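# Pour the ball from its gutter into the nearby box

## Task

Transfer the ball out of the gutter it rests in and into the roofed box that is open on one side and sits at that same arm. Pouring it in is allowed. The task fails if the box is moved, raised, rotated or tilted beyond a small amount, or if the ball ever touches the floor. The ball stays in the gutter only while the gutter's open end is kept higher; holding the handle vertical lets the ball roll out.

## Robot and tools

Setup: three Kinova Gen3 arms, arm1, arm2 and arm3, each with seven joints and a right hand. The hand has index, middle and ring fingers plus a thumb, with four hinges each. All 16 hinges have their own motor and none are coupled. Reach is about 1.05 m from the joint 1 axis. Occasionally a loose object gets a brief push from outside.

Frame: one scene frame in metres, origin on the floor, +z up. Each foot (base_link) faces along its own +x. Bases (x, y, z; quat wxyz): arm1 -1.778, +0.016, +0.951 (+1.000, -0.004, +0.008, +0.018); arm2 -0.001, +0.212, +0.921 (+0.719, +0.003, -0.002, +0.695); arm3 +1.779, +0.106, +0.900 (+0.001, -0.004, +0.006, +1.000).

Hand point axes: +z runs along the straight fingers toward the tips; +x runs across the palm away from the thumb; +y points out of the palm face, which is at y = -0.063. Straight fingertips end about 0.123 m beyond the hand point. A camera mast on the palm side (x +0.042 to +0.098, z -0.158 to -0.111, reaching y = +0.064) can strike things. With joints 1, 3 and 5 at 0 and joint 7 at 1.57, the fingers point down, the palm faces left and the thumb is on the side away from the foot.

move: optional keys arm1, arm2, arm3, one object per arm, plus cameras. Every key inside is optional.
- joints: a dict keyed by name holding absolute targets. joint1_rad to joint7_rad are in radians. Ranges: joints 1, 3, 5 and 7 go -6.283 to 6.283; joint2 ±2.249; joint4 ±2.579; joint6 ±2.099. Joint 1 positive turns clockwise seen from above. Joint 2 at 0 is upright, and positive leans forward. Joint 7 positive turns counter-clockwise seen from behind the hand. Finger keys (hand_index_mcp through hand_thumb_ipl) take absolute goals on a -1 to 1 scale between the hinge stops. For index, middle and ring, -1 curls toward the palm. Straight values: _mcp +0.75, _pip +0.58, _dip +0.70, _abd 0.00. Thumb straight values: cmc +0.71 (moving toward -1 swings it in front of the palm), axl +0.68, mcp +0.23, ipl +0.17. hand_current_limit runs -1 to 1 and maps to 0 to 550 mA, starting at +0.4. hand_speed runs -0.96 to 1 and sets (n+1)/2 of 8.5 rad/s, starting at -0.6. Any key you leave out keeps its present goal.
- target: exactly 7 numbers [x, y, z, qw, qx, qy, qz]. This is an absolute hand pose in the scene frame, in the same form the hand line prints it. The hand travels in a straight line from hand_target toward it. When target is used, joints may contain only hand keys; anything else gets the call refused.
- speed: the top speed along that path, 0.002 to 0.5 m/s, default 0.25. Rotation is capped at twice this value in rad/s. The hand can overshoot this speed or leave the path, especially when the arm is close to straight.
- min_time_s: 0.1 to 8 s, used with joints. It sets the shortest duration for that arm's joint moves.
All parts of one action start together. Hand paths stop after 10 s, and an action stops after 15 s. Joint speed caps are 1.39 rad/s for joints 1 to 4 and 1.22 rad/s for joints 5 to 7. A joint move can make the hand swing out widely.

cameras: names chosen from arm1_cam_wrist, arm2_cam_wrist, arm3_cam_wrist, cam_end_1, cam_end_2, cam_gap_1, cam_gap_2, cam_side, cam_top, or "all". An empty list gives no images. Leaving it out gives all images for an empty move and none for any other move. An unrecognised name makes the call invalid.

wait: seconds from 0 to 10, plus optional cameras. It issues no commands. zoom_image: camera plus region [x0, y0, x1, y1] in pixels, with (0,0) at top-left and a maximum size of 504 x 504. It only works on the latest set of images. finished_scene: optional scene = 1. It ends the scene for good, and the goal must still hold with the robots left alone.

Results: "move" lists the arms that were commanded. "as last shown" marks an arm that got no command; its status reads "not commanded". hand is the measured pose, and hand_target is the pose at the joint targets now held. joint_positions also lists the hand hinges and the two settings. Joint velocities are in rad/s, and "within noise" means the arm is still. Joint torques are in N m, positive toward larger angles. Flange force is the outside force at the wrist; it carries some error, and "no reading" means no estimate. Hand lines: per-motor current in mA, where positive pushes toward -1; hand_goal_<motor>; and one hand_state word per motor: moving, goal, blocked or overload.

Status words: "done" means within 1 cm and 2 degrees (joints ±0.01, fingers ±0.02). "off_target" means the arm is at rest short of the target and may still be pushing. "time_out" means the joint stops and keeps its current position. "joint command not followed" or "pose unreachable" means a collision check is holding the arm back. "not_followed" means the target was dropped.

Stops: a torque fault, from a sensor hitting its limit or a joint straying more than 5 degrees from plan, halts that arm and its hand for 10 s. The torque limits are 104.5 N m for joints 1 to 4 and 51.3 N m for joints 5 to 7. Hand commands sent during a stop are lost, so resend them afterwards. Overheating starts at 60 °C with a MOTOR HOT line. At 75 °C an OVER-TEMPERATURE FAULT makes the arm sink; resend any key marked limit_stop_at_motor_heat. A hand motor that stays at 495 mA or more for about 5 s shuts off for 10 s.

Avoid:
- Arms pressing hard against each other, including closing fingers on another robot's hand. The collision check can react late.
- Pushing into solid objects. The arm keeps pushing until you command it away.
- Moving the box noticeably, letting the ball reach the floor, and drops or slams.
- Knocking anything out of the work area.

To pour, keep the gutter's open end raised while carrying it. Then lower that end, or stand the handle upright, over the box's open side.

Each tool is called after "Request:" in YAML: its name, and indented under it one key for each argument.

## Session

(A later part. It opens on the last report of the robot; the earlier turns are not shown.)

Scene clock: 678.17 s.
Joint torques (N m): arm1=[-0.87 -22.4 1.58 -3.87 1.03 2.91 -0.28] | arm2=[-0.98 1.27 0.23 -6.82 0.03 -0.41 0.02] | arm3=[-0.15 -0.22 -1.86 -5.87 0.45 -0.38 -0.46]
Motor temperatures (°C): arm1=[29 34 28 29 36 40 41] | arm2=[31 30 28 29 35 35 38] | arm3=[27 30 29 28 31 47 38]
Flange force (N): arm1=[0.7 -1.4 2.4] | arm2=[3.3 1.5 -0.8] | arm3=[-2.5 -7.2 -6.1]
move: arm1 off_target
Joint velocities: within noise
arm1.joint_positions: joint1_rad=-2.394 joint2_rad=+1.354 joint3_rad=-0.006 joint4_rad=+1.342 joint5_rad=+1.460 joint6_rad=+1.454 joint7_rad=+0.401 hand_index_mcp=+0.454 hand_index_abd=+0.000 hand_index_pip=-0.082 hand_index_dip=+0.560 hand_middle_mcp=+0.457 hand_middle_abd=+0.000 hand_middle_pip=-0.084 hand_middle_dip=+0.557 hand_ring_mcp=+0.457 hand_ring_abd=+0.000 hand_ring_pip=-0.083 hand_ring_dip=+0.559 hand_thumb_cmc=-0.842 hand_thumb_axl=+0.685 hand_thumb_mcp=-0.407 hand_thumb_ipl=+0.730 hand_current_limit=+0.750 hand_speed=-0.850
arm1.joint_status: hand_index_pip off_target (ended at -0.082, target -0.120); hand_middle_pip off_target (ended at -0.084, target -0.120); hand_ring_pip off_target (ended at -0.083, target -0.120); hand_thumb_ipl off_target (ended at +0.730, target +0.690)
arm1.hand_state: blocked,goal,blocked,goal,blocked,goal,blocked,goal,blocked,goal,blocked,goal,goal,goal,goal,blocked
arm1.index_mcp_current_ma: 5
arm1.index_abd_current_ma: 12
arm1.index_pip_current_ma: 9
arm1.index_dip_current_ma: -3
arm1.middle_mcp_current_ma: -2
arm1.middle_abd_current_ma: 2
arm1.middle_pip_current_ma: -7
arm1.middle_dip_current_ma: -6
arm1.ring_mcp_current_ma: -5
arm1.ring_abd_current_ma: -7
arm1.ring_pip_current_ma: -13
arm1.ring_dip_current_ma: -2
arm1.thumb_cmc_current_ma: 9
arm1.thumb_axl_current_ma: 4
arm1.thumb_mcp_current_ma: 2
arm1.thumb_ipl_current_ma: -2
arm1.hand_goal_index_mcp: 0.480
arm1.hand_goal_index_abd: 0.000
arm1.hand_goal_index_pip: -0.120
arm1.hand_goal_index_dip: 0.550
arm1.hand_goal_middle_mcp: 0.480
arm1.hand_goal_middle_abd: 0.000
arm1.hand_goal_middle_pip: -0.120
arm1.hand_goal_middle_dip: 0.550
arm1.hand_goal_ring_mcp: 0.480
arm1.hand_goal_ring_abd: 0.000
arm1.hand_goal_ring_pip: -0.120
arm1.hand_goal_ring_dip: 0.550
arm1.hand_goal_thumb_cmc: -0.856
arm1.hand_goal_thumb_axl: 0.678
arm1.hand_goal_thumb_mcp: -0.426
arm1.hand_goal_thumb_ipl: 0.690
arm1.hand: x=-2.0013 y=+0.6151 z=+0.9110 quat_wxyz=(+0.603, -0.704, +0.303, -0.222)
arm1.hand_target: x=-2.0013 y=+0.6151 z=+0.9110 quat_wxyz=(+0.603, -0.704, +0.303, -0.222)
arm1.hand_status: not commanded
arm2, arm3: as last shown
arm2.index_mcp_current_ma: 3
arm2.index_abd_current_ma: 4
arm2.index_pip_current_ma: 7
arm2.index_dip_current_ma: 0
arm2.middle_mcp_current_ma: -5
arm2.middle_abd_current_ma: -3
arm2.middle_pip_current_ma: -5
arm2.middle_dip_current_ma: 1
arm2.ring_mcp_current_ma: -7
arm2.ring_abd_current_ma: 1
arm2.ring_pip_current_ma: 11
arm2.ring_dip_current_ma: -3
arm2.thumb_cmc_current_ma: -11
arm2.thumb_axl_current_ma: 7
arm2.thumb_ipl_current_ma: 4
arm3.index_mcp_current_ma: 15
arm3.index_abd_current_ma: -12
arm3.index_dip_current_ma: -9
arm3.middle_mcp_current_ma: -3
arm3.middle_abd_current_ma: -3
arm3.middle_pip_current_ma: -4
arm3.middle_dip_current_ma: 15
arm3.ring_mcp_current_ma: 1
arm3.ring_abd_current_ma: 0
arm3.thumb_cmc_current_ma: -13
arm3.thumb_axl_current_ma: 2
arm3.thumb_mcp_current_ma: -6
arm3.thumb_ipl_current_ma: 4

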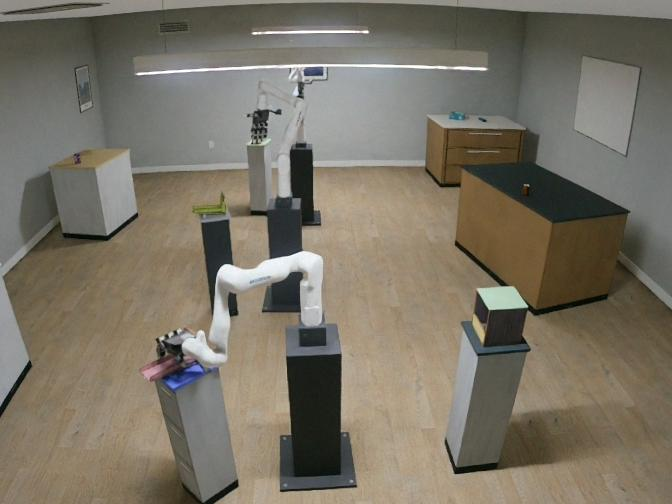

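Request:
move:
  arm1: {"joints": {"hand_thumb_ipl": 0.5, "hand_thumb_mcp": -0.55, "hand_index_pip": -0.25, "hand_middle_pip": -0.25, "hand_ring_pip": -0.25}}
  cameras: ["cam_end_1", "arm1_cam_wrist"]

Request:
zoom_image:
  camera: "cam_end_1"
  region: [130, 310, 230, 400]

Scene clock: 682.33 s.
Joint torques (N m): arm1=[-0.33 -22.33 2.1 -3.99 1.21 3.03 -0.3] | arm2=[-0.99 1.23 0.21 -6.88 0.06 -0.41 -0.01] | arm3=[-0.22 -0.21 -1.86 -5.84 0.44 -0.38 -0.47]
Motor temperatures (°C): arm1=[29 34 28 29 36 40 41] | arm2=[31 30 28 29 35 35 38] | arm3=[27 30 29 28 31 47 38]
Flange force (N): arm1=[1.2 -1.5 1.2] | arm2=[3.3 1.4 -0.5] | arm3=[-2.6 -7.2 -6.3]
move: arm1 off_target
Joint velocities: within noise
arm1.joint_positions: joint1_rad=-2.394 joint2_rad=+1.354 joint3_rad=-0.006 joint4_rad=+1.342 joint5_rad=+1.460 joint6_rad=+1.454 joint7_rad=+0.401 hand_index_mcp=+0.494 hand_index_abd=+0.000 hand_index_pip=-0.146 hand_index_dip=+0.565 hand_middle_mcp=+0.493 hand_middle_abd=+0.000 hand_middle_pip=-0.142 hand_middle_dip=+0.560 hand_ring_mcp=+0.493 hand_ring_abd=+0.000 hand_ring_pip=-0.139 hand_ring_dip=+0.559 hand_thumb_cmc=-0.842 hand_thumb_axl=+0.685 hand_thumb_mcp=-0.403 hand_thumb_ipl=+0.713 hand_current_limit=+0.750 hand_speed=-0.850
arm1.joint_status: hand_index_pip off_target (ended at -0.146, target -0.250); hand_middle_pip off_target (ended at -0.142, target -0.250); hand_ring_pip off_target (ended at -0.139, target -0.250); hand_thumb_mcp off_target (ended at -0.403, target -0.550); hand_thumb_ipl off_target (ended at +0.713, target +0.500)
arm1.hand_state: goal,goal,blocked,goal,goal,goal,blocked,goal,goal,goal,blocked,goal,goal,goal,blocked,blocked
arm1.index_mcp_current_ma: -2
arm1.index_abd_current_ma: 17
arm1.index_pip_current_ma: 10
arm1.index_dip_current_ma: -1
arm1.middle_mcp_current_ma: -2
arm1.middle_abd_current_ma: 2
arm1.middle_pip_current_ma: 15
arm1.middle_dip_current_ma: -14
arm1.ring_mcp_current_ma: -8
arm1.ring_abd_current_ma: -11
arm1.ring_pip_current_ma: 2
arm1.ring_dip_current_ma: -3
arm1.thumb_cmc_current_ma: 8
arm1.thumb_axl_current_ma: 6
arm1.thumb_mcp_current_ma: 42
arm1.thumb_ipl_current_ma: 81
arm1.hand_goal_index_mcp: 0.480
arm1.hand_goal_index_abd: 0.000
arm1.hand_goal_index_pip: -0.250
arm1.hand_goal_index_dip: 0.550
arm1.hand_goal_middle_mcp: 0.480
arm1.hand_goal_middle_abd: 0.000
arm1.hand_goal_middle_pip: -0.250
arm1.hand_goal_middle_dip: 0.550
arm1.hand_goal_ring_mcp: 0.480
arm1.hand_goal_ring_abd: 0.000
arm1.hand_goal_ring_pip: -0.250
arm1.hand_goal_ring_dip: 0.550
arm1.hand_goal_thumb_cmc: -0.856
arm1.hand_goal_thumb_axl: 0.678
arm1.hand_goal_thumb_mcp: -0.550
arm1.hand_goal_thumb_ipl: 0.500
arm1.hand: x=-2.0013 y=+0.6151 z=+0.9110 quat_wxyz=(+0.603, -0.704, +0.303, -0.222)
arm1.hand_target: x=-2.0013 y=+0.6151 z=+0.9110 quat_wxyz=(+0.603, -0.704, +0.303, -0.222)
arm1.hand_status: not commanded
arm2, arm3: as last shown
arm2.index_abd_current_ma: 1
arm2.index_dip_current_ma: -3
arm2.middle_mcp_current_ma: -7
arm2.middle_pip_current_ma: -7
arm2.middle_dip_current_ma: 5
arm2.ring_mcp_current_ma: -8
arm2.ring_abd_current_ma: -1
arm2.ring_pip_current_ma: 10
arm2.ring_dip_current_ma: -5
arm2.thumb_cmc_current_ma: -9
arm2.thumb_axl_current_ma: 12
arm2.thumb_mcp_current_ma: 6
arm2.thumb_ipl_current_ma: 5
arm3.index_mcp_current_ma: 13
arm3.index_abd_current_ma: -10
arm3.index_pip_current_ma: 2
arm3.index_dip_current_ma: -6
arm3.middle_mcp_current_ma: -14
arm3.middle_abd_current_ma: -8
arm3.middle_pip_current_ma: 2
arm3.middle_dip_current_ma: 12
arm3.ring_mcp_current_ma: -4
arm3.ring_abd_current_ma: 9
arm3.ring_dip_current_ma: -6
arm3.thumb_mcp_current_ma: -7
arm3.thumb_ipl_current_ma: -1
pictures: arm1_cam_wrist, cam_end_1

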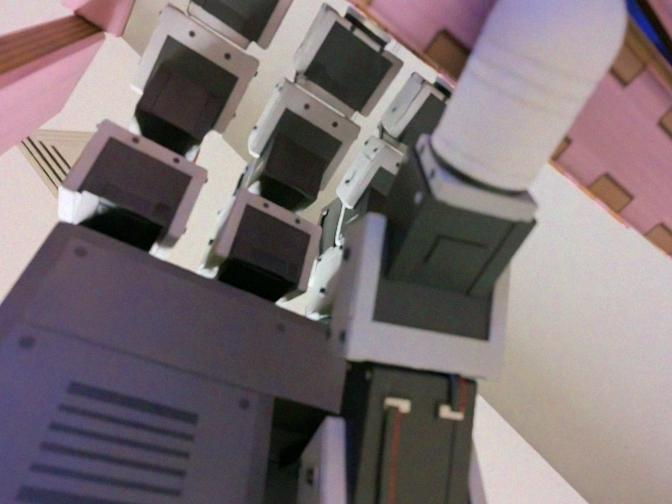

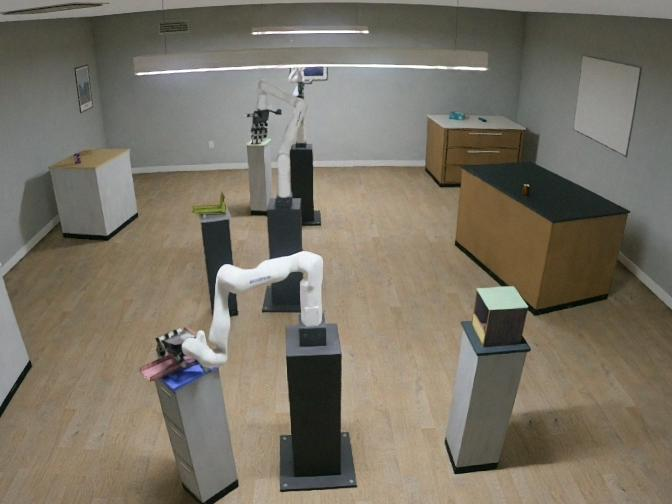

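Scaled by 5.040 from the camera's image (finer frame: 960x720).

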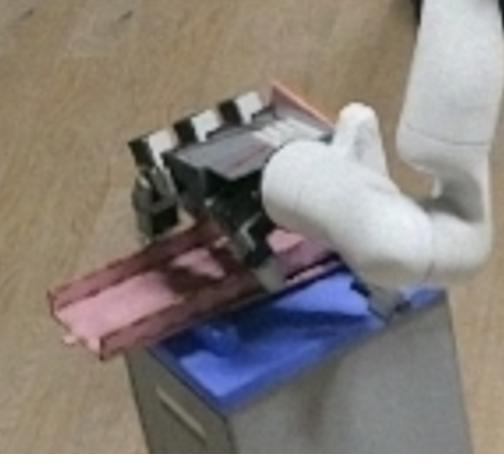

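Request:
move:
  arm1: {"joints": {"hand_thumb_ipl": 0.32, "hand_thumb_mcp": -0.7, "hand_index_pip": -0.42, "hand_middle_pip": -0.42, "hand_ring_pip": -0.42, "hand_index_mcp": 0.36, "hand_middle_mcp": 0.36, "hand_ring_mcp": 0.36}}
  cameras: ["cam_end_1", "arm1_cam_wrist"]

Request:
zoom_image:
  camera: "cam_end_1"
  region: [130, 310, 230, 400]

Scene clock: 688.67 s.
Joint torques (N m): arm1=[-0.71 -21.43 1.28 -3.63 0.88 2.59 -0.3] | arm2=[-0.99 1.22 0.24 -6.86 0.11 -0.4 0.04] | arm3=[-0.24 -0.24 -1.87 -5.9 0.44 -0.4 -0.46]
Motor temperatures (°C): arm1=[29 34 28 29 36 40 41] | arm2=[31 30 28 29 35 35 38] | arm3=[27 30 29 28 31 47 38]
Flange force (N): arm1=[0.5 -3.1 1.9] | arm2=[3.2 1.6 -0.6] | arm3=[-2.5 -7.1 -6.1]
move: arm1 off_target
Joint velocities: within noise
arm1.joint_positions: joint1_rad=-2.394 joint2_rad=+1.354 joint3_rad=-0.006 joint4_rad=+1.342 joint5_rad=+1.460 joint6_rad=+1.454 joint7_rad=+0.401 hand_index_mcp=+0.498 hand_index_abd=+0.000 hand_index_pip=-0.171 hand_index_dip=+0.599 hand_middle_mcp=+0.495 hand_middle_abd=+0.000 hand_middle_pip=-0.160 hand_middle_dip=+0.585 hand_ring_mcp=+0.494 hand_ring_abd=+0.000 hand_ring_pip=-0.156 hand_ring_dip=+0.583 hand_thumb_cmc=-0.842 hand_thumb_axl=+0.685 hand_thumb_mcp=-0.400 hand_thumb_ipl=+0.708 hand_current_limit=+0.750 hand_speed=-0.850
arm1.joint_status: hand_index_mcp off_target (ended at +0.498, target +0.360); hand_index_pip off_target (ended at -0.171, target -0.420); hand_middle_mcp off_target (ended at +0.495, target +0.360); hand_middle_pip off_target (ended at -0.160, target -0.420); hand_ring_mcp off_target (ended at +0.494, target +0.360); hand_ring_pip off_target (ended at -0.156, target -0.420); hand_thumb_mcp off_target (ended at -0.400, target -0.700); hand_thumb_ipl off_target (ended at +0.708, target +0.320)
arm1.hand_state: blocked,goal,blocked,blocked,blocked,goal,blocked,blocked,blocked,goal,blocked,blocked,goal,goal,blocked,blocked
arm1.index_mcp_current_ma: 24
arm1.index_abd_current_ma: 4
arm1.index_pip_current_ma: 63
arm1.index_dip_current_ma: 4
arm1.middle_mcp_current_ma: 16
arm1.middle_abd_current_ma: 7
arm1.middle_pip_current_ma: 61
arm1.middle_dip_current_ma: -8
arm1.ring_mcp_current_ma: 13
arm1.ring_abd_current_ma: -9
arm1.ring_pip_current_ma: 62
arm1.ring_dip_current_ma: 4
arm1.thumb_cmc_current_ma: 10
arm1.thumb_axl_current_ma: 11
arm1.thumb_mcp_current_ma: 147
arm1.thumb_ipl_current_ma: 249
arm1.hand_goal_index_mcp: 0.360
arm1.hand_goal_index_abd: 0.000
arm1.hand_goal_index_pip: -0.420
arm1.hand_goal_index_dip: 0.550
arm1.hand_goal_middle_mcp: 0.360
arm1.hand_goal_middle_abd: 0.000
arm1.hand_goal_middle_pip: -0.420
arm1.hand_goal_middle_dip: 0.550
arm1.hand_goal_ring_mcp: 0.360
arm1.hand_goal_ring_abd: 0.000
arm1.hand_goal_ring_pip: -0.420
arm1.hand_goal_ring_dip: 0.550
arm1.hand_goal_thumb_cmc: -0.856
arm1.hand_goal_thumb_axl: 0.678
arm1.hand_goal_thumb_mcp: -0.700
arm1.hand_goal_thumb_ipl: 0.320
arm1.hand: x=-2.0013 y=+0.6151 z=+0.9110 quat_wxyz=(+0.603, -0.704, +0.303, -0.222)
arm1.hand_target: x=-2.0013 y=+0.6151 z=+0.9110 quat_wxyz=(+0.603, -0.704, +0.303, -0.222)
arm1.hand_status: not commanded
arm2, arm3: as last shown
arm2.index_mcp_current_ma: 14
arm2.index_abd_current_ma: -1
arm2.index_pip_current_ma: 3
arm2.index_dip_current_ma: -5
arm2.middle_mcp_current_ma: -4
arm2.middle_abd_current_ma: 0
arm2.middle_pip_current_ma: -9
arm2.ring_mcp_current_ma: -7
arm2.ring_abd_current_ma: 0
arm2.ring_pip_current_ma: 5
arm2.thumb_cmc_current_ma: -10
arm2.thumb_axl_current_ma: 5
arm2.thumb_mcp_current_ma: 1
arm2.thumb_ipl_current_ma: 3
arm3.index_mcp_current_ma: 9
arm3.index_abd_current_ma: -5
arm3.index_pip_current_ma: -2
arm3.index_dip_current_ma: 9
arm3.middle_mcp_current_ma: -15
arm3.middle_abd_current_ma: -19
arm3.middle_pip_current_ma: 3
arm3.middle_dip_current_ma: 8
arm3.ring_mcp_current_ma: -18
arm3.ring_abd_current_ma: 6
arm3.ring_pip_current_ma: 5
arm3.ring_dip_current_ma: 0
arm3.thumb_axl_current_ma: -1
arm3.thumb_mcp_current_ma: -11
arm3.thumb_ipl_current_ma: 0
pictures: arm1_cam_wrist, cam_end_1

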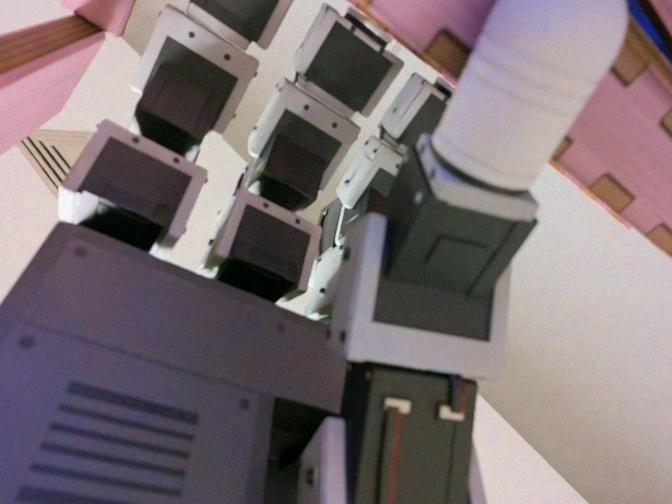

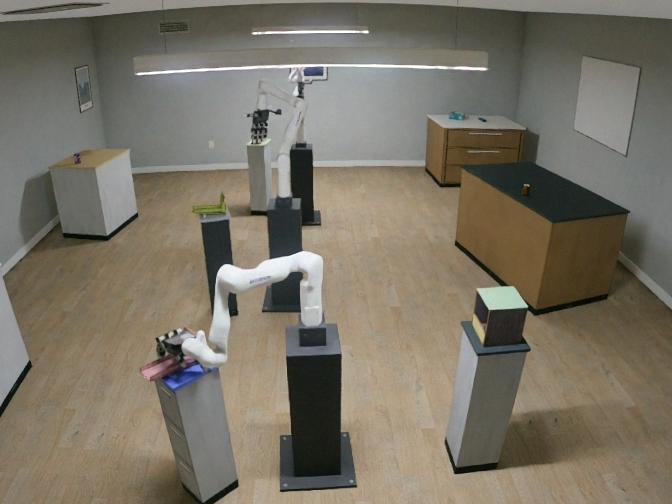

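Scaled by 5.040 from the camera's image (finer frame: 960x720).

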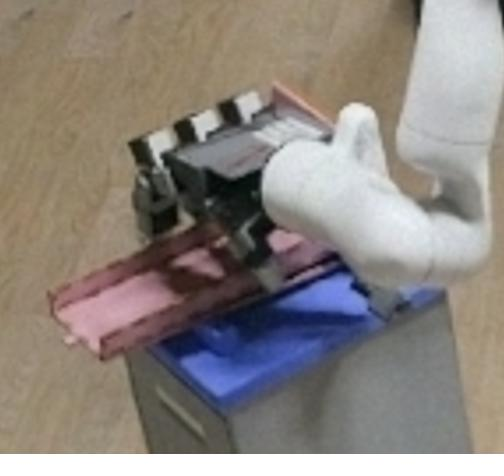

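Request:
move:
  arm1: {"joints": {"hand_thumb_ipl": 0.15, "hand_thumb_mcp": -0.95, "hand_index_pip": -0.6, "hand_middle_pip": -0.6, "hand_ring_pip": -0.6, "hand_index_mcp": 0.22, "hand_middle_mcp": 0.22, "hand_ring_mcp": 0.22, "hand_index_dip": 0.42, "hand_middle_dip": 0.42, "hand_ring_dip": 0.42}}
  cameras: ["cam_end_1"]

Request:
zoom_image:
  camera: "cam_end_1"
  region: [130, 310, 230, 400]

Scene clock: 693.37 s.
Joint torques (N m): arm1=[-1.34 -20.69 0.43 -3.51 0.66 2.1 -0.28] | arm2=[-1.01 1.23 0.19 -6.94 0.1 -0.45 0.01] | arm3=[-0.2 -0.23 -1.88 -5.88 0.44 -0.39 -0.45]
Motor temperatures (°C): arm1=[29 34 28 29 36 40 41] | arm2=[31 30 28 29 35 35 38] | arm3=[27 30 29 28 31 47 38]
Flange force (N): arm1=[0.6 -4.7 2.7] | arm2=[3.4 1.5 -0.4] | arm3=[-2.5 -7.2 -6.2]
move: arm1 off_target
Joint velocities: within noise
arm1.joint_positions: joint1_rad=-2.394 joint2_rad=+1.354 joint3_rad=-0.006 joint4_rad=+1.342 joint5_rad=+1.460 joint6_rad=+1.454 joint7_rad=+0.401 hand_index_mcp=+0.500 hand_index_abd=+0.000 hand_index_pip=-0.186 hand_index_dip=+0.600 hand_middle_mcp=+0.497 hand_middle_abd=+0.000 hand_middle_pip=-0.171 hand_middle_dip=+0.580 hand_ring_mcp=+0.496 hand_ring_abd=+0.000 hand_ring_pip=-0.165 hand_ring_dip=+0.578 hand_thumb_cmc=-0.842 hand_thumb_axl=+0.685 hand_thumb_mcp=-0.397 hand_thumb_ipl=+0.708 hand_current_limit=+0.750 hand_speed=-0.850
arm1.joint_status: hand_index_mcp off_target (ended at +0.500, target +0.220); hand_index_pip off_target (ended at -0.186, target -0.600); hand_index_dip off_target (ended at +0.600, target +0.420); hand_middle_mcp off_target (ended at +0.497, target +0.220); hand_middle_pip off_target (ended at -0.171, target -0.600); hand_middle_dip off_target (ended at +0.580, target +0.420); hand_ring_mcp off_target (ended at +0.496, target +0.220); hand_ring_pip off_target (ended at -0.165, target -0.600); hand_ring_dip off_target (ended at +0.578, target +0.420); hand_thumb_mcp off_target (ended at -0.397, target -0.950); hand_thumb_ipl off_target (ended at +0.708, target +0.150)
arm1.hand_state: blocked,goal,blocked,blocked,blocked,goal,blocked,blocked,blocked,goal,blocked,blocked,goal,goal,blocked,blocked
arm1.index_mcp_current_ma: 97
arm1.index_abd_current_ma: 13
arm1.index_pip_current_ma: 169
arm1.index_dip_current_ma: 30
arm1.middle_mcp_current_ma: 85
arm1.middle_abd_current_ma: -3
arm1.middle_pip_current_ma: 171
arm1.middle_dip_current_ma: 21
arm1.ring_mcp_current_ma: 80
arm1.ring_abd_current_ma: -5
arm1.ring_pip_current_ma: 175
arm1.ring_dip_current_ma: 19
arm1.thumb_cmc_current_ma: 5
arm1.thumb_axl_current_ma: 5
arm1.thumb_mcp_current_ma: 467
arm1.thumb_ipl_current_ma: 472
arm1.hand_goal_index_mcp: 0.220
arm1.hand_goal_index_abd: 0.000
arm1.hand_goal_index_pip: -0.600
arm1.hand_goal_index_dip: 0.420
arm1.hand_goal_middle_mcp: 0.220
arm1.hand_goal_middle_abd: 0.000
arm1.hand_goal_middle_pip: -0.600
arm1.hand_goal_middle_dip: 0.420
arm1.hand_goal_ring_mcp: 0.220
arm1.hand_goal_ring_abd: 0.000
arm1.hand_goal_ring_pip: -0.600
arm1.hand_goal_ring_dip: 0.420
arm1.hand_goal_thumb_cmc: -0.856
arm1.hand_goal_thumb_axl: 0.678
arm1.hand_goal_thumb_mcp: -0.950
arm1.hand_goal_thumb_ipl: 0.150
arm1.hand: x=-2.0013 y=+0.6151 z=+0.9110 quat_wxyz=(+0.603, -0.704, +0.303, -0.222)
arm1.hand_target: x=-2.0013 y=+0.6151 z=+0.9110 quat_wxyz=(+0.603, -0.704, +0.303, -0.222)
arm1.hand_status: not commanded
arm2, arm3: as last shown
arm2.index_mcp_current_ma: 10
arm2.index_abd_current_ma: 1
arm2.index_pip_current_ma: 11
arm2.index_dip_current_ma: -2
arm2.middle_mcp_current_ma: -2
arm2.middle_abd_current_ma: -2
arm2.middle_pip_current_ma: -4
arm2.middle_dip_current_ma: 8
arm2.ring_mcp_current_ma: -4
arm2.ring_abd_current_ma: 2
arm2.ring_pip_current_ma: 10
arm2.ring_dip_current_ma: -8
arm2.thumb_cmc_current_ma: -4
arm2.thumb_mcp_current_ma: 6
arm3.index_mcp_current_ma: 4
arm3.index_abd_current_ma: -4
arm3.index_pip_current_ma: 7
arm3.index_dip_current_ma: -4
arm3.middle_mcp_current_ma: -7
arm3.middle_abd_current_ma: -14
arm3.middle_pip_current_ma: 7
arm3.middle_dip_current_ma: 14
arm3.ring_mcp_current_ma: 1
arm3.ring_abd_current_ma: 17
arm3.ring_pip_current_ma: -5
arm3.ring_dip_current_ma: 1
arm3.thumb_cmc_current_ma: -2
arm3.thumb_mcp_current_ma: -21
arm3.thumb_ipl_current_ma: -1

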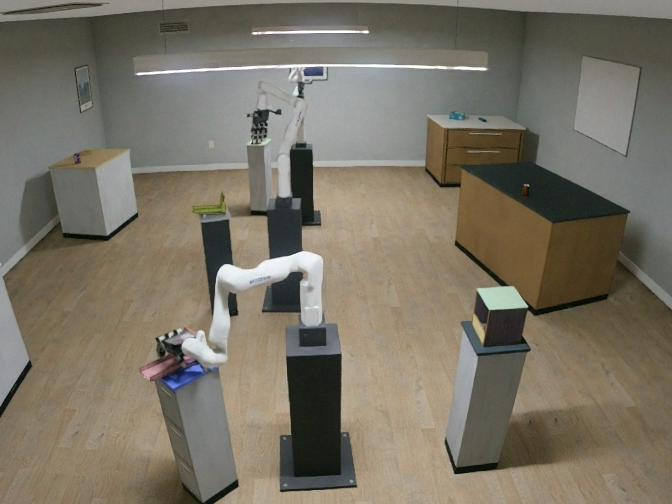

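Scaled by 5.040 from the camera's image (finer frame: 960x720).

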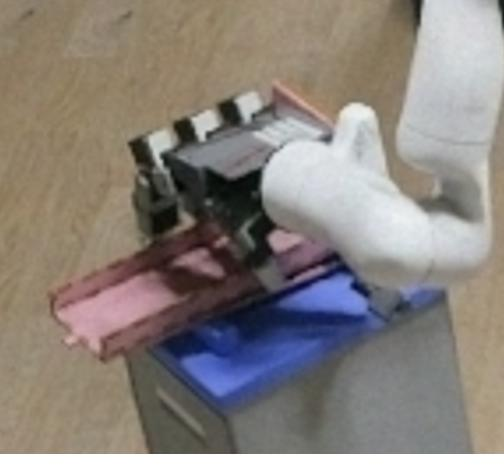

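Request:
move:
  arm1: {"target": [-2.0013, 0.6151, 0.923, 0.6032, -0.7037, 0.3026, -0.2223], "speed": 0.03}
  cameras: ["cam_end_1", "arm1_cam_wrist", "cam_top"]

Request:
zoom_image:
  camera: "cam_end_1"
  region: [130, 310, 230, 400]

Request:
zoom_image:
  camera: "cam_top"
  region: [30, 90, 110, 165]

Scene clock: 700.03 s.
Joint torques (N m): arm1=[-0.63 -23.6 2.3 -4.24 1.37 3.45 -0.26] | arm2=[-1.11 1.31 0.27 -6.82 0.11 -0.47 -0.02] | arm3=[-0.23 -0.25 -1.87 -5.86 0.43 -0.38 -0.44]
Motor temperatures (°C): arm1=[29 34 28 29 35 40 41] | arm2=[31 30 28 29 35 35 38] | arm3=[27 30 29 28 31 47 38]
Flange force (N): arm1=[0.9 1.0 2.3] | arm2=[3.4 1.6 -0.9] | arm3=[-2.6 -7.1 -6.2]
move: arm1 done
Joint velocities: within noise
arm1.joint_positions: joint1_rad=-2.394 joint2_rad=+1.328 joint3_rad=-0.006 joint4_rad=+1.359 joint5_rad=+1.459 joint6_rad=+1.456 joint7_rad=+0.410 hand_index_mcp=+0.515 hand_index_abd=+0.000 hand_index_pip=-0.190 hand_index_dip=+0.600 hand_middle_mcp=+0.497 hand_middle_abd=+0.005 hand_middle_pip=-0.176 hand_middle_dip=+0.580 hand_ring_mcp=+0.491 hand_ring_abd=+0.005 hand_ring_pip=-0.188 hand_ring_dip=+0.578 hand_thumb_cmc=-0.812 hand_thumb_axl=+0.695 hand_thumb_mcp=-0.396 hand_thumb_ipl=+0.708 hand_current_limit=+0.750 hand_speed=-0.850
arm1.joint_status: not commanded
arm1.hand_state: blocked,goal,blocked,blocked,blocked,goal,blocked,blocked,blocked,goal,blocked,blocked,blocked,goal,blocked,blocked
arm1.index_mcp_current_ma: 98
arm1.index_abd_current_ma: 10
arm1.index_pip_current_ma: 169
arm1.index_dip_current_ma: 33
arm1.middle_mcp_current_ma: 78
arm1.middle_abd_current_ma: -3
arm1.middle_pip_current_ma: 165
arm1.middle_dip_current_ma: 12
arm1.ring_mcp_current_ma: 72
arm1.ring_abd_current_ma: -10
arm1.ring_pip_current_ma: 149
arm1.ring_dip_current_ma: 10
arm1.thumb_cmc_current_ma: 6
arm1.thumb_axl_current_ma: 5
arm1.thumb_mcp_current_ma: 490
arm1.thumb_ipl_current_ma: 470
arm1.hand_goal_index_mcp: 0.220
arm1.hand_goal_index_abd: 0.000
arm1.hand_goal_index_pip: -0.600
arm1.hand_goal_index_dip: 0.420
arm1.hand_goal_middle_mcp: 0.220
arm1.hand_goal_middle_abd: 0.000
arm1.hand_goal_middle_pip: -0.600
arm1.hand_goal_middle_dip: 0.420
arm1.hand_goal_ring_mcp: 0.220
arm1.hand_goal_ring_abd: 0.000
arm1.hand_goal_ring_pip: -0.600
arm1.hand_goal_ring_dip: 0.420
arm1.hand_goal_thumb_cmc: -0.856
arm1.hand_goal_thumb_axl: 0.678
arm1.hand_goal_thumb_mcp: -0.950
arm1.hand_goal_thumb_ipl: 0.150
arm1.on_its_own: hand_ring_pip moved -0.023 toward your old target -0.600
arm1.hand: x=-2.0013 y=+0.6151 z=+0.9230 quat_wxyz=(+0.603, -0.704, +0.303, -0.222)
arm1.hand_target: x=-2.0013 y=+0.6151 z=+0.9230 quat_wxyz=(+0.603, -0.704, +0.303, -0.222)
arm1.hand_status: done (0.000 m and 0.0 deg from the pose sent, 0.012 m and 0.0 deg at the start)
arm2, arm3: as last shown
arm2.index_mcp_current_ma: 6
arm2.index_abd_current_ma: -2
arm2.index_pip_current_ma: 5
arm2.index_dip_current_ma: -7
arm2.middle_mcp_current_ma: -8
arm2.middle_abd_current_ma: -4
arm2.middle_pip_current_ma: -11
arm2.middle_dip_current_ma: 3
arm2.ring_mcp_current_ma: -10
arm2.ring_pip_current_ma: 8
arm2.ring_dip_current_ma: -7
arm2.thumb_cmc_current_ma: -7
arm2.thumb_axl_current_ma: 6
arm2.thumb_mcp_current_ma: 5
arm3.index_mcp_current_ma: 5
arm3.index_abd_current_ma: 2
arm3.index_pip_current_ma: -2
arm3.index_dip_current_ma: -14
arm3.middle_mcp_current_ma: 1
arm3.middle_abd_current_ma: -4
arm3.middle_pip_current_ma: -4
arm3.middle_dip_current_ma: -2
arm3.ring_mcp_current_ma: -9
arm3.ring_abd_current_ma: 13
arm3.ring_pip_current_ma: 7
arm3.ring_dip_current_ma: -4
arm3.thumb_cmc_current_ma: -9
arm3.thumb_axl_current_ma: 3
arm3.thumb_mcp_current_ma: -13
arm3.thumb_ipl_current_ma: -2
pictures: arm1_cam_wrist, cam_end_1, cam_top

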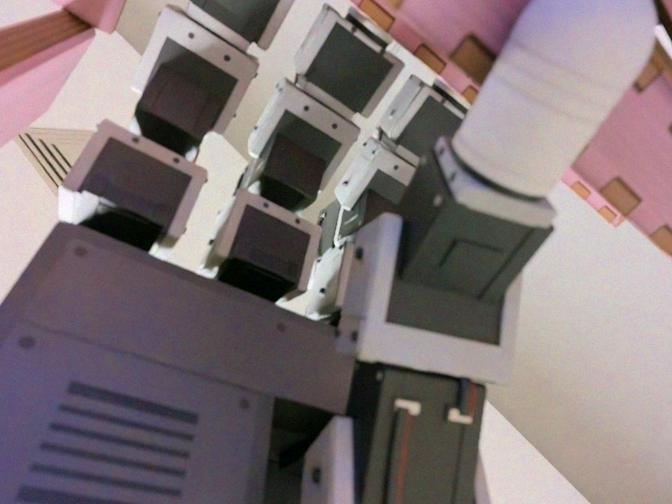

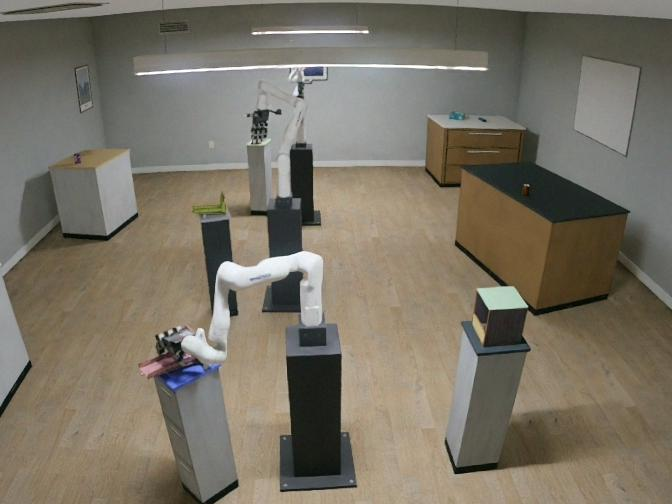

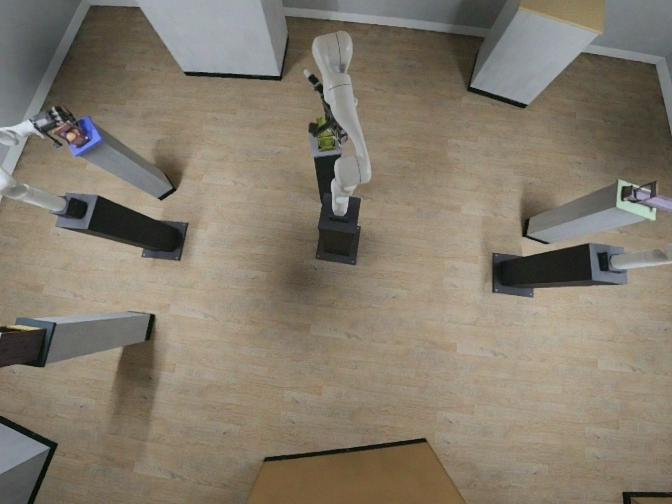

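Scaled by 5.040 from the camera's image (finer frame: 960x720).

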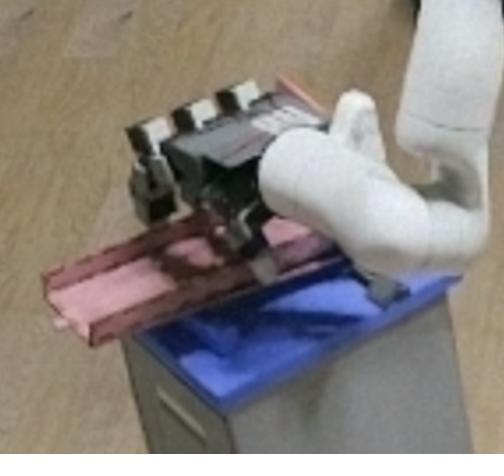

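Scaled by 6.300 from the camera's image (finer frame: 960x720).

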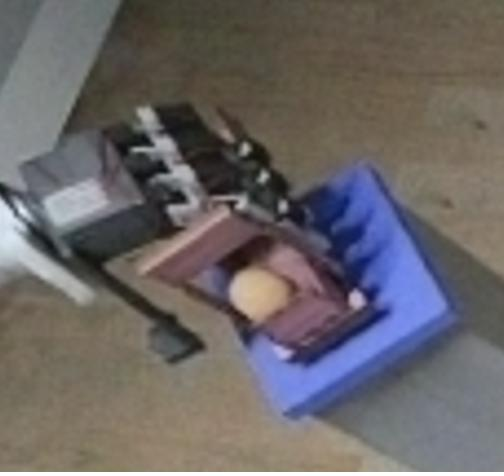

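Request:
zoom_image:
  camera: "arm1_cam_wrist"
  region: [322, 0, 672, 260]

Scaled by 1.440 from the camera's image (finer frame: 960x720).

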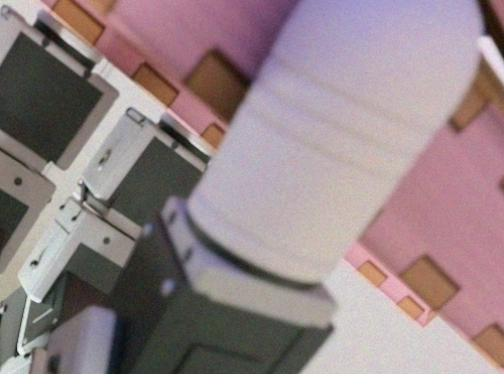

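Request:
move:
  arm1: {"target": [-2.0013, 0.6151, 0.950, 0.6032, -0.7037, 0.3026, -0.2223], "speed": 0.04, "joints": {"hand_current_limit": 0.72}}
  cameras: ["cam_end_1", "arm1_cam_wrist", "cam_top"]

Request:
zoom_image:
  camera: "cam_end_1"
  region: [130, 300, 230, 390]

Request:
zoom_image:
  camera: "cam_top"
  region: [30, 90, 110, 165]

Request:
zoom_image:
  camera: "arm1_cam_wrist"
  region: [322, 0, 672, 260]

Scene clock: 715.80 s.
Joint torques (N m): arm1=[-0.66 -23.44 2.26 -4.48 1.44 3.43 -0.24] | arm2=[-0.98 1.25 0.19 -6.86 0.04 -0.41 0.05] | arm3=[-0.2 -0.25 -1.84 -5.9 0.4 -0.39 -0.43]
Motor temperatures (°C): arm1=[29 34 28 29 35 40 41] | arm2=[31 30 28 29 35 35 38] | arm3=[27 30 29 28 31 47 38]
Flange force (N): arm1=[1.2 1.0 2.4] | arm2=[3.3 1.5 -0.6] | arm3=[-2.5 -7.0 -6.1]
move: arm1 done
Joint velocities: within noise
arm1.joint_positions: joint1_rad=-2.394 joint2_rad=+1.270 joint3_rad=-0.007 joint4_rad=+1.393 joint5_rad=+1.456 joint6_rad=+1.459 joint7_rad=+0.434 hand_index_mcp=+0.515 hand_index_abd=+0.000 hand_index_pip=-0.190 hand_index_dip=+0.600 hand_middle_mcp=+0.497 hand_middle_abd=+0.005 hand_middle_pip=-0.176 hand_middle_dip=+0.580 hand_ring_mcp=+0.491 hand_ring_abd=+0.005 hand_ring_pip=-0.188 hand_ring_dip=+0.578 hand_thumb_cmc=-0.812 hand_thumb_axl=+0.695 hand_thumb_mcp=-0.396 hand_thumb_ipl=+0.708 hand_current_limit=+0.720 hand_speed=-0.850
arm1.joint_status: all done
arm1.hand_state: blocked,goal,blocked,blocked,blocked,goal,blocked,blocked,blocked,goal,blocked,blocked,blocked,goal,blocked,blocked
arm1.index_mcp_current_ma: 91
arm1.index_abd_current_ma: 10
arm1.index_pip_current_ma: 166
arm1.index_dip_current_ma: 25
arm1.middle_mcp_current_ma: 73
arm1.middle_abd_current_ma: 0
arm1.middle_pip_current_ma: 163
arm1.middle_dip_current_ma: 18
arm1.ring_mcp_current_ma: 81
arm1.ring_abd_current_ma: -12
arm1.ring_pip_current_ma: 153
arm1.ring_dip_current_ma: 13
arm1.thumb_cmc_current_ma: 10
arm1.thumb_axl_current_ma: 3
arm1.thumb_mcp_current_ma: 478
arm1.thumb_ipl_current_ma: 460
arm1.hand_goal_index_mcp: 0.220
arm1.hand_goal_index_abd: 0.000
arm1.hand_goal_index_pip: -0.600
arm1.hand_goal_index_dip: 0.420
arm1.hand_goal_middle_mcp: 0.220
arm1.hand_goal_middle_abd: 0.000
arm1.hand_goal_middle_pip: -0.600
arm1.hand_goal_middle_dip: 0.420
arm1.hand_goal_ring_mcp: 0.220
arm1.hand_goal_ring_abd: 0.000
arm1.hand_goal_ring_pip: -0.600
arm1.hand_goal_ring_dip: 0.420
arm1.hand_goal_thumb_cmc: -0.856
arm1.hand_goal_thumb_axl: 0.678
arm1.hand_goal_thumb_mcp: -0.950
arm1.hand_goal_thumb_ipl: 0.150
arm1.hand: x=-2.0013 y=+0.6151 z=+0.9500 quat_wxyz=(+0.603, -0.704, +0.303, -0.222)
arm1.hand_target: x=-2.0013 y=+0.6151 z=+0.9500 quat_wxyz=(+0.603, -0.704, +0.303, -0.222)
arm1.hand_status: done (0.000 m and 0.0 deg from the pose sent, 0.027 m and 0.0 deg at the start)
arm2, arm3: as last shown
arm2.index_mcp_current_ma: 13
arm2.index_abd_current_ma: -3
arm2.index_pip_current_ma: 7
arm2.index_dip_current_ma: -3
arm2.middle_mcp_current_ma: -12
arm2.middle_abd_current_ma: -1
arm2.middle_pip_current_ma: -3
arm2.ring_mcp_current_ma: -7
arm2.ring_abd_current_ma: -4
arm2.ring_dip_current_ma: -9
arm2.thumb_cmc_current_ma: -9
arm2.thumb_axl_current_ma: 5
arm2.thumb_mcp_current_ma: 4
arm2.thumb_ipl_current_ma: -3
arm3.index_mcp_current_ma: 8
arm3.index_abd_current_ma: -9
arm3.index_pip_current_ma: -6
arm3.index_dip_current_ma: -13
arm3.middle_mcp_current_ma: -12
arm3.middle_abd_current_ma: -18
arm3.middle_pip_current_ma: 1
arm3.middle_dip_current_ma: 11
arm3.ring_mcp_current_ma: 0
arm3.ring_abd_current_ma: -5
arm3.ring_pip_current_ma: 11
arm3.ring_dip_current_ma: -1
arm3.thumb_axl_current_ma: 8
arm3.thumb_mcp_current_ma: -8
arm3.thumb_ipl_current_ma: 3
pictures: arm1_cam_wrist, cam_end_1, cam_top

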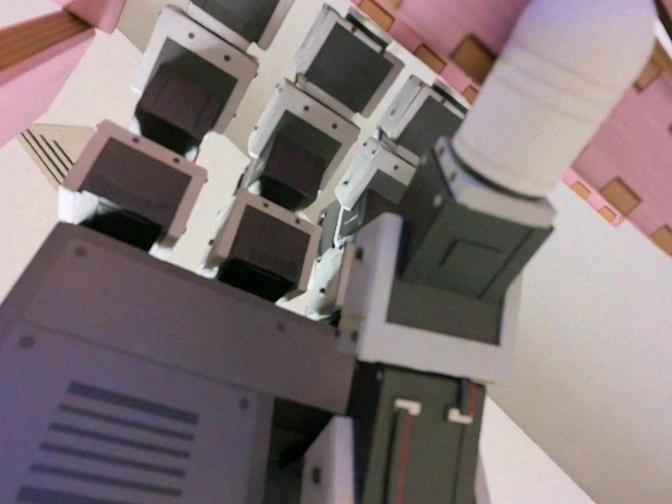

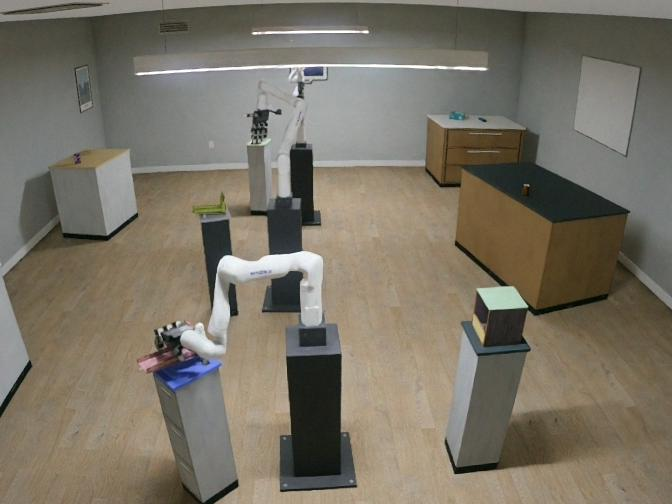

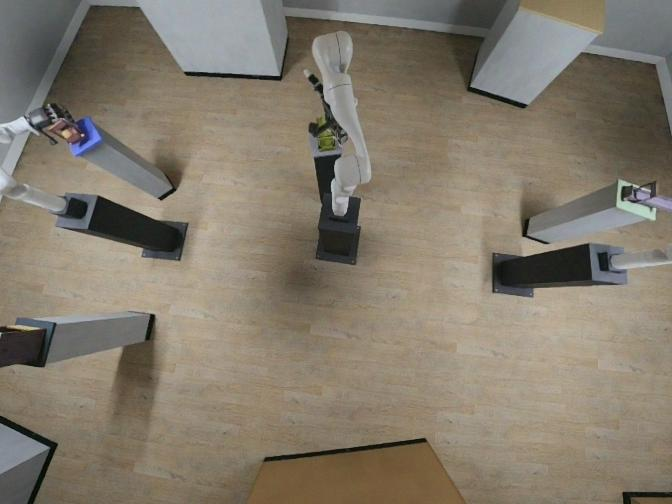

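Scaled by 5.040 from the camera's image (finer frame: 960x720).

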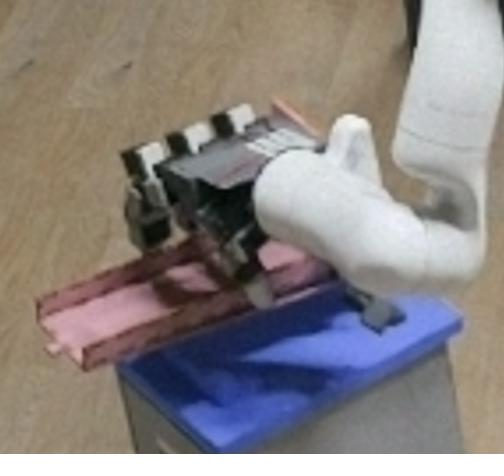

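Scaled by 6.300 from the camera's image (finer frame: 960x720).

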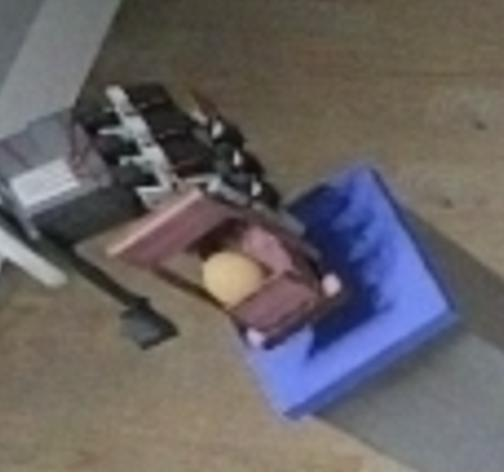

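Scaled by 1.440 from the camera's image (finer frame: 960x720).

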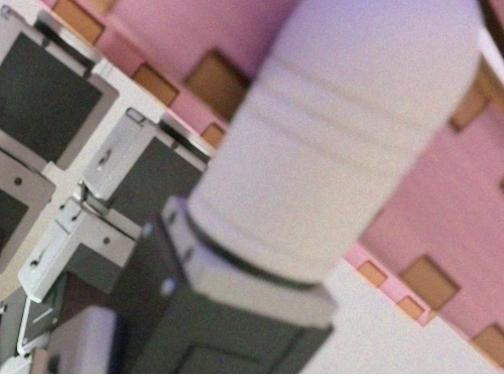

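Request:
move:
  arm1: {"target": [-2.0013, 0.6151, 1.04, 0.6026, -0.6999, 0.3473, -0.1627], "speed": 0.06}
  cameras: ["cam_end_1", "arm1_cam_wrist", "cam_top"]

Request:
zoom_image:
  camera: "cam_end_1"
  region: [120, 290, 240, 400]

Request:
zoom_image:
  camera: "cam_top"
  region: [20, 80, 110, 165]

Scene clock: 723.93 s.
Joint torques (N m): arm1=[-0.68 -22.28 1.71 -5.22 1.64 3.26 -0.29] | arm2=[-1.01 1.29 0.18 -6.74 0.04 -0.46 0.01] | arm3=[-0.21 -0.22 -1.86 -5.86 0.43 -0.39 -0.48]
Motor temperatures (°C): arm1=[29 35 28 29 35 40 41] | arm2=[31 30 28 29 35 35 38] | arm3=[27 30 29 28 31 47 38]
Flange force (N): arm1=[1.5 0.9 2.5] | arm2=[3.3 1.3 -1.2] | arm3=[-2.5 -7.2 -6.2]
move: arm1 done
Joint velocities: within noise
arm1.joint_positions: joint1_rad=-2.377 joint2_rad=+1.039 joint3_rad=-0.022 joint4_rad=+1.556 joint5_rad=+1.466 joint6_rad=+1.414 joint7_rad=+0.364 hand_index_mcp=+0.516 hand_index_abd=-0.001 hand_index_pip=-0.190 hand_index_dip=+0.600 hand_middle_mcp=+0.497 hand_middle_abd=+0.004 hand_middle_pip=-0.176 hand_middle_dip=+0.580 hand_ring_mcp=+0.491 hand_ring_abd=+0.004 hand_ring_pip=-0.188 hand_ring_dip=+0.578 hand_thumb_cmc=-0.813 hand_thumb_axl=+0.695 hand_thumb_mcp=-0.396 hand_thumb_ipl=+0.708 hand_current_limit=+0.720 hand_speed=-0.850
arm1.joint_status: not commanded
arm1.hand_state: blocked,goal,blocked,blocked,blocked,goal,blocked,blocked,blocked,goal,blocked,blocked,blocked,goal,blocked,blocked
arm1.index_mcp_current_ma: 95
arm1.index_abd_current_ma: 15
arm1.index_pip_current_ma: 169
arm1.index_dip_current_ma: 23
arm1.middle_mcp_current_ma: 77
arm1.middle_abd_current_ma: 3
arm1.middle_pip_current_ma: 173
arm1.middle_dip_current_ma: 20
arm1.ring_mcp_current_ma: 77
arm1.ring_abd_current_ma: -5
arm1.ring_pip_current_ma: 154
arm1.ring_dip_current_ma: 19
arm1.thumb_cmc_current_ma: 9
arm1.thumb_axl_current_ma: -10
arm1.thumb_mcp_current_ma: 474
arm1.thumb_ipl_current_ma: 465
arm1.hand_goal_index_mcp: 0.220
arm1.hand_goal_index_abd: 0.000
arm1.hand_goal_index_pip: -0.600
arm1.hand_goal_index_dip: 0.420
arm1.hand_goal_middle_mcp: 0.220
arm1.hand_goal_middle_abd: 0.000
arm1.hand_goal_middle_pip: -0.600
arm1.hand_goal_middle_dip: 0.420
arm1.hand_goal_ring_mcp: 0.220
arm1.hand_goal_ring_abd: 0.000
arm1.hand_goal_ring_pip: -0.600
arm1.hand_goal_ring_dip: 0.420
arm1.hand_goal_thumb_cmc: -0.856
arm1.hand_goal_thumb_axl: 0.678
arm1.hand_goal_thumb_mcp: -0.950
arm1.hand_goal_thumb_ipl: 0.150
arm1.hand: x=-2.0013 y=+0.6151 z=+1.0400 quat_wxyz=(+0.603, -0.700, +0.347, -0.163)
arm1.hand_target: x=-2.0013 y=+0.6151 z=+1.0400 quat_wxyz=(+0.603, -0.700, +0.347, -0.163)
arm1.hand_status: done (0.000 m and 0.0 deg from the pose sent, 0.090 m and 8.6 deg at the start)
arm2, arm3: as last shown
arm2.index_mcp_current_ma: 8
arm2.index_abd_current_ma: 4
arm2.index_pip_current_ma: 5
arm2.index_dip_current_ma: -2
arm2.middle_mcp_current_ma: -5
arm2.middle_abd_current_ma: 1
arm2.middle_pip_current_ma: -11
arm2.middle_dip_current_ma: 2
arm2.ring_mcp_current_ma: -10
arm2.ring_abd_current_ma: 1
arm2.ring_pip_current_ma: 11
arm2.thumb_cmc_current_ma: -7
arm2.thumb_axl_current_ma: 11
arm2.thumb_mcp_current_ma: 7
arm2.thumb_ipl_current_ma: 11
arm3.index_mcp_current_ma: 11
arm3.index_abd_current_ma: -5
arm3.index_pip_current_ma: -3
arm3.index_dip_current_ma: -6
arm3.middle_mcp_current_ma: 0
arm3.middle_abd_current_ma: -4
arm3.middle_dip_current_ma: 14
arm3.ring_mcp_current_ma: -8
arm3.ring_abd_current_ma: 8
arm3.ring_pip_current_ma: -9
arm3.ring_dip_current_ma: 1
arm3.thumb_cmc_current_ma: -15
arm3.thumb_axl_current_ma: -1
arm3.thumb_mcp_current_ma: -14
arm3.thumb_ipl_current_ma: 4
pictures: arm1_cam_wrist, cam_end_1, cam_top

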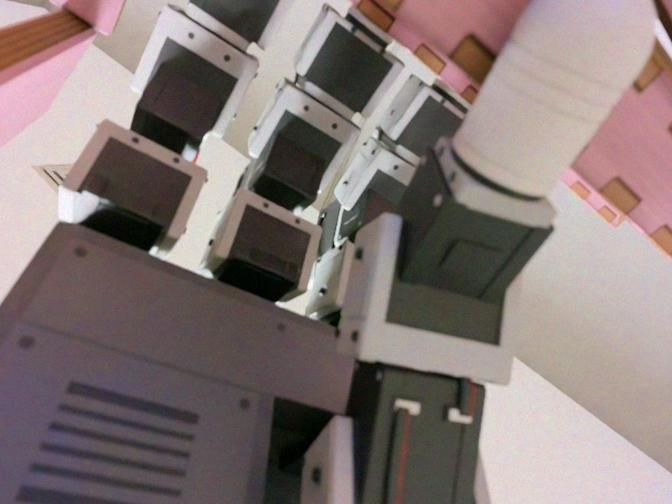

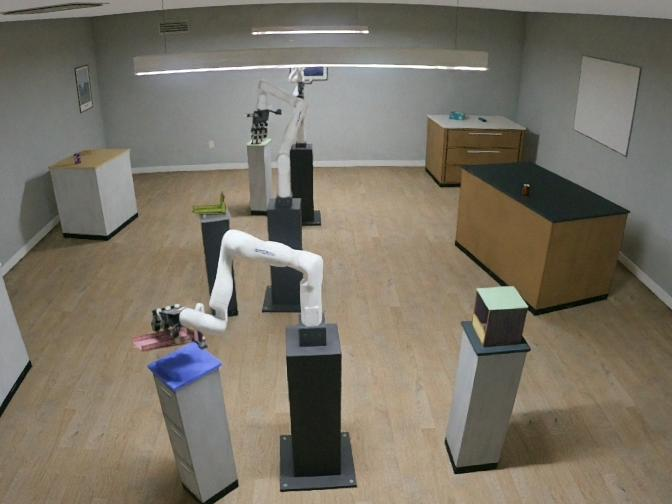

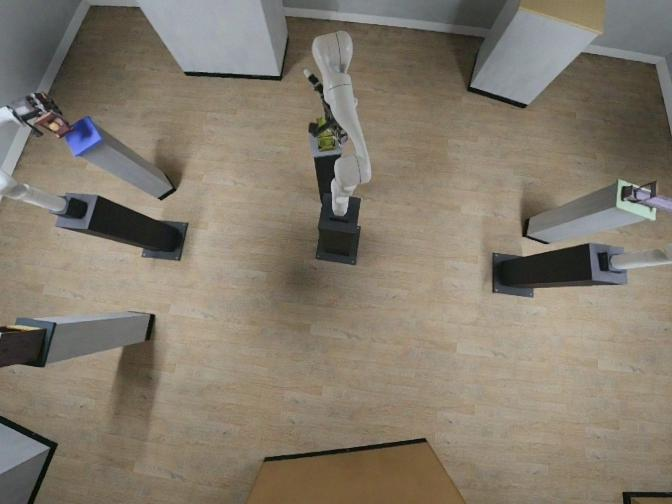

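Scaled by 4.200 from the camera's image (finer frame: 960x720).

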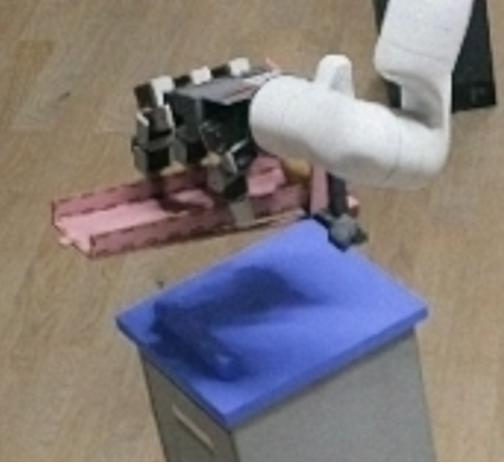

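Scaled by 5.600 from the camera's image (finer frame: 960x720).

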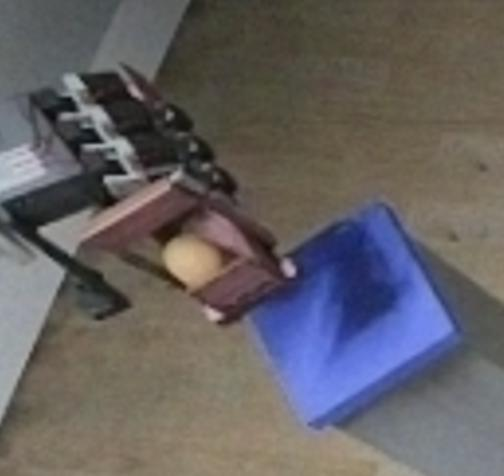

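Request:
zoom_image:
  camera: "arm1_cam_wrist"
  region: [350, 0, 672, 250]

Scaled by 1.565 from the camera's image (finer frame: 960x720).

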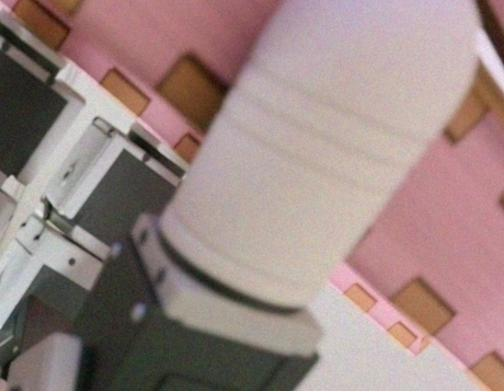

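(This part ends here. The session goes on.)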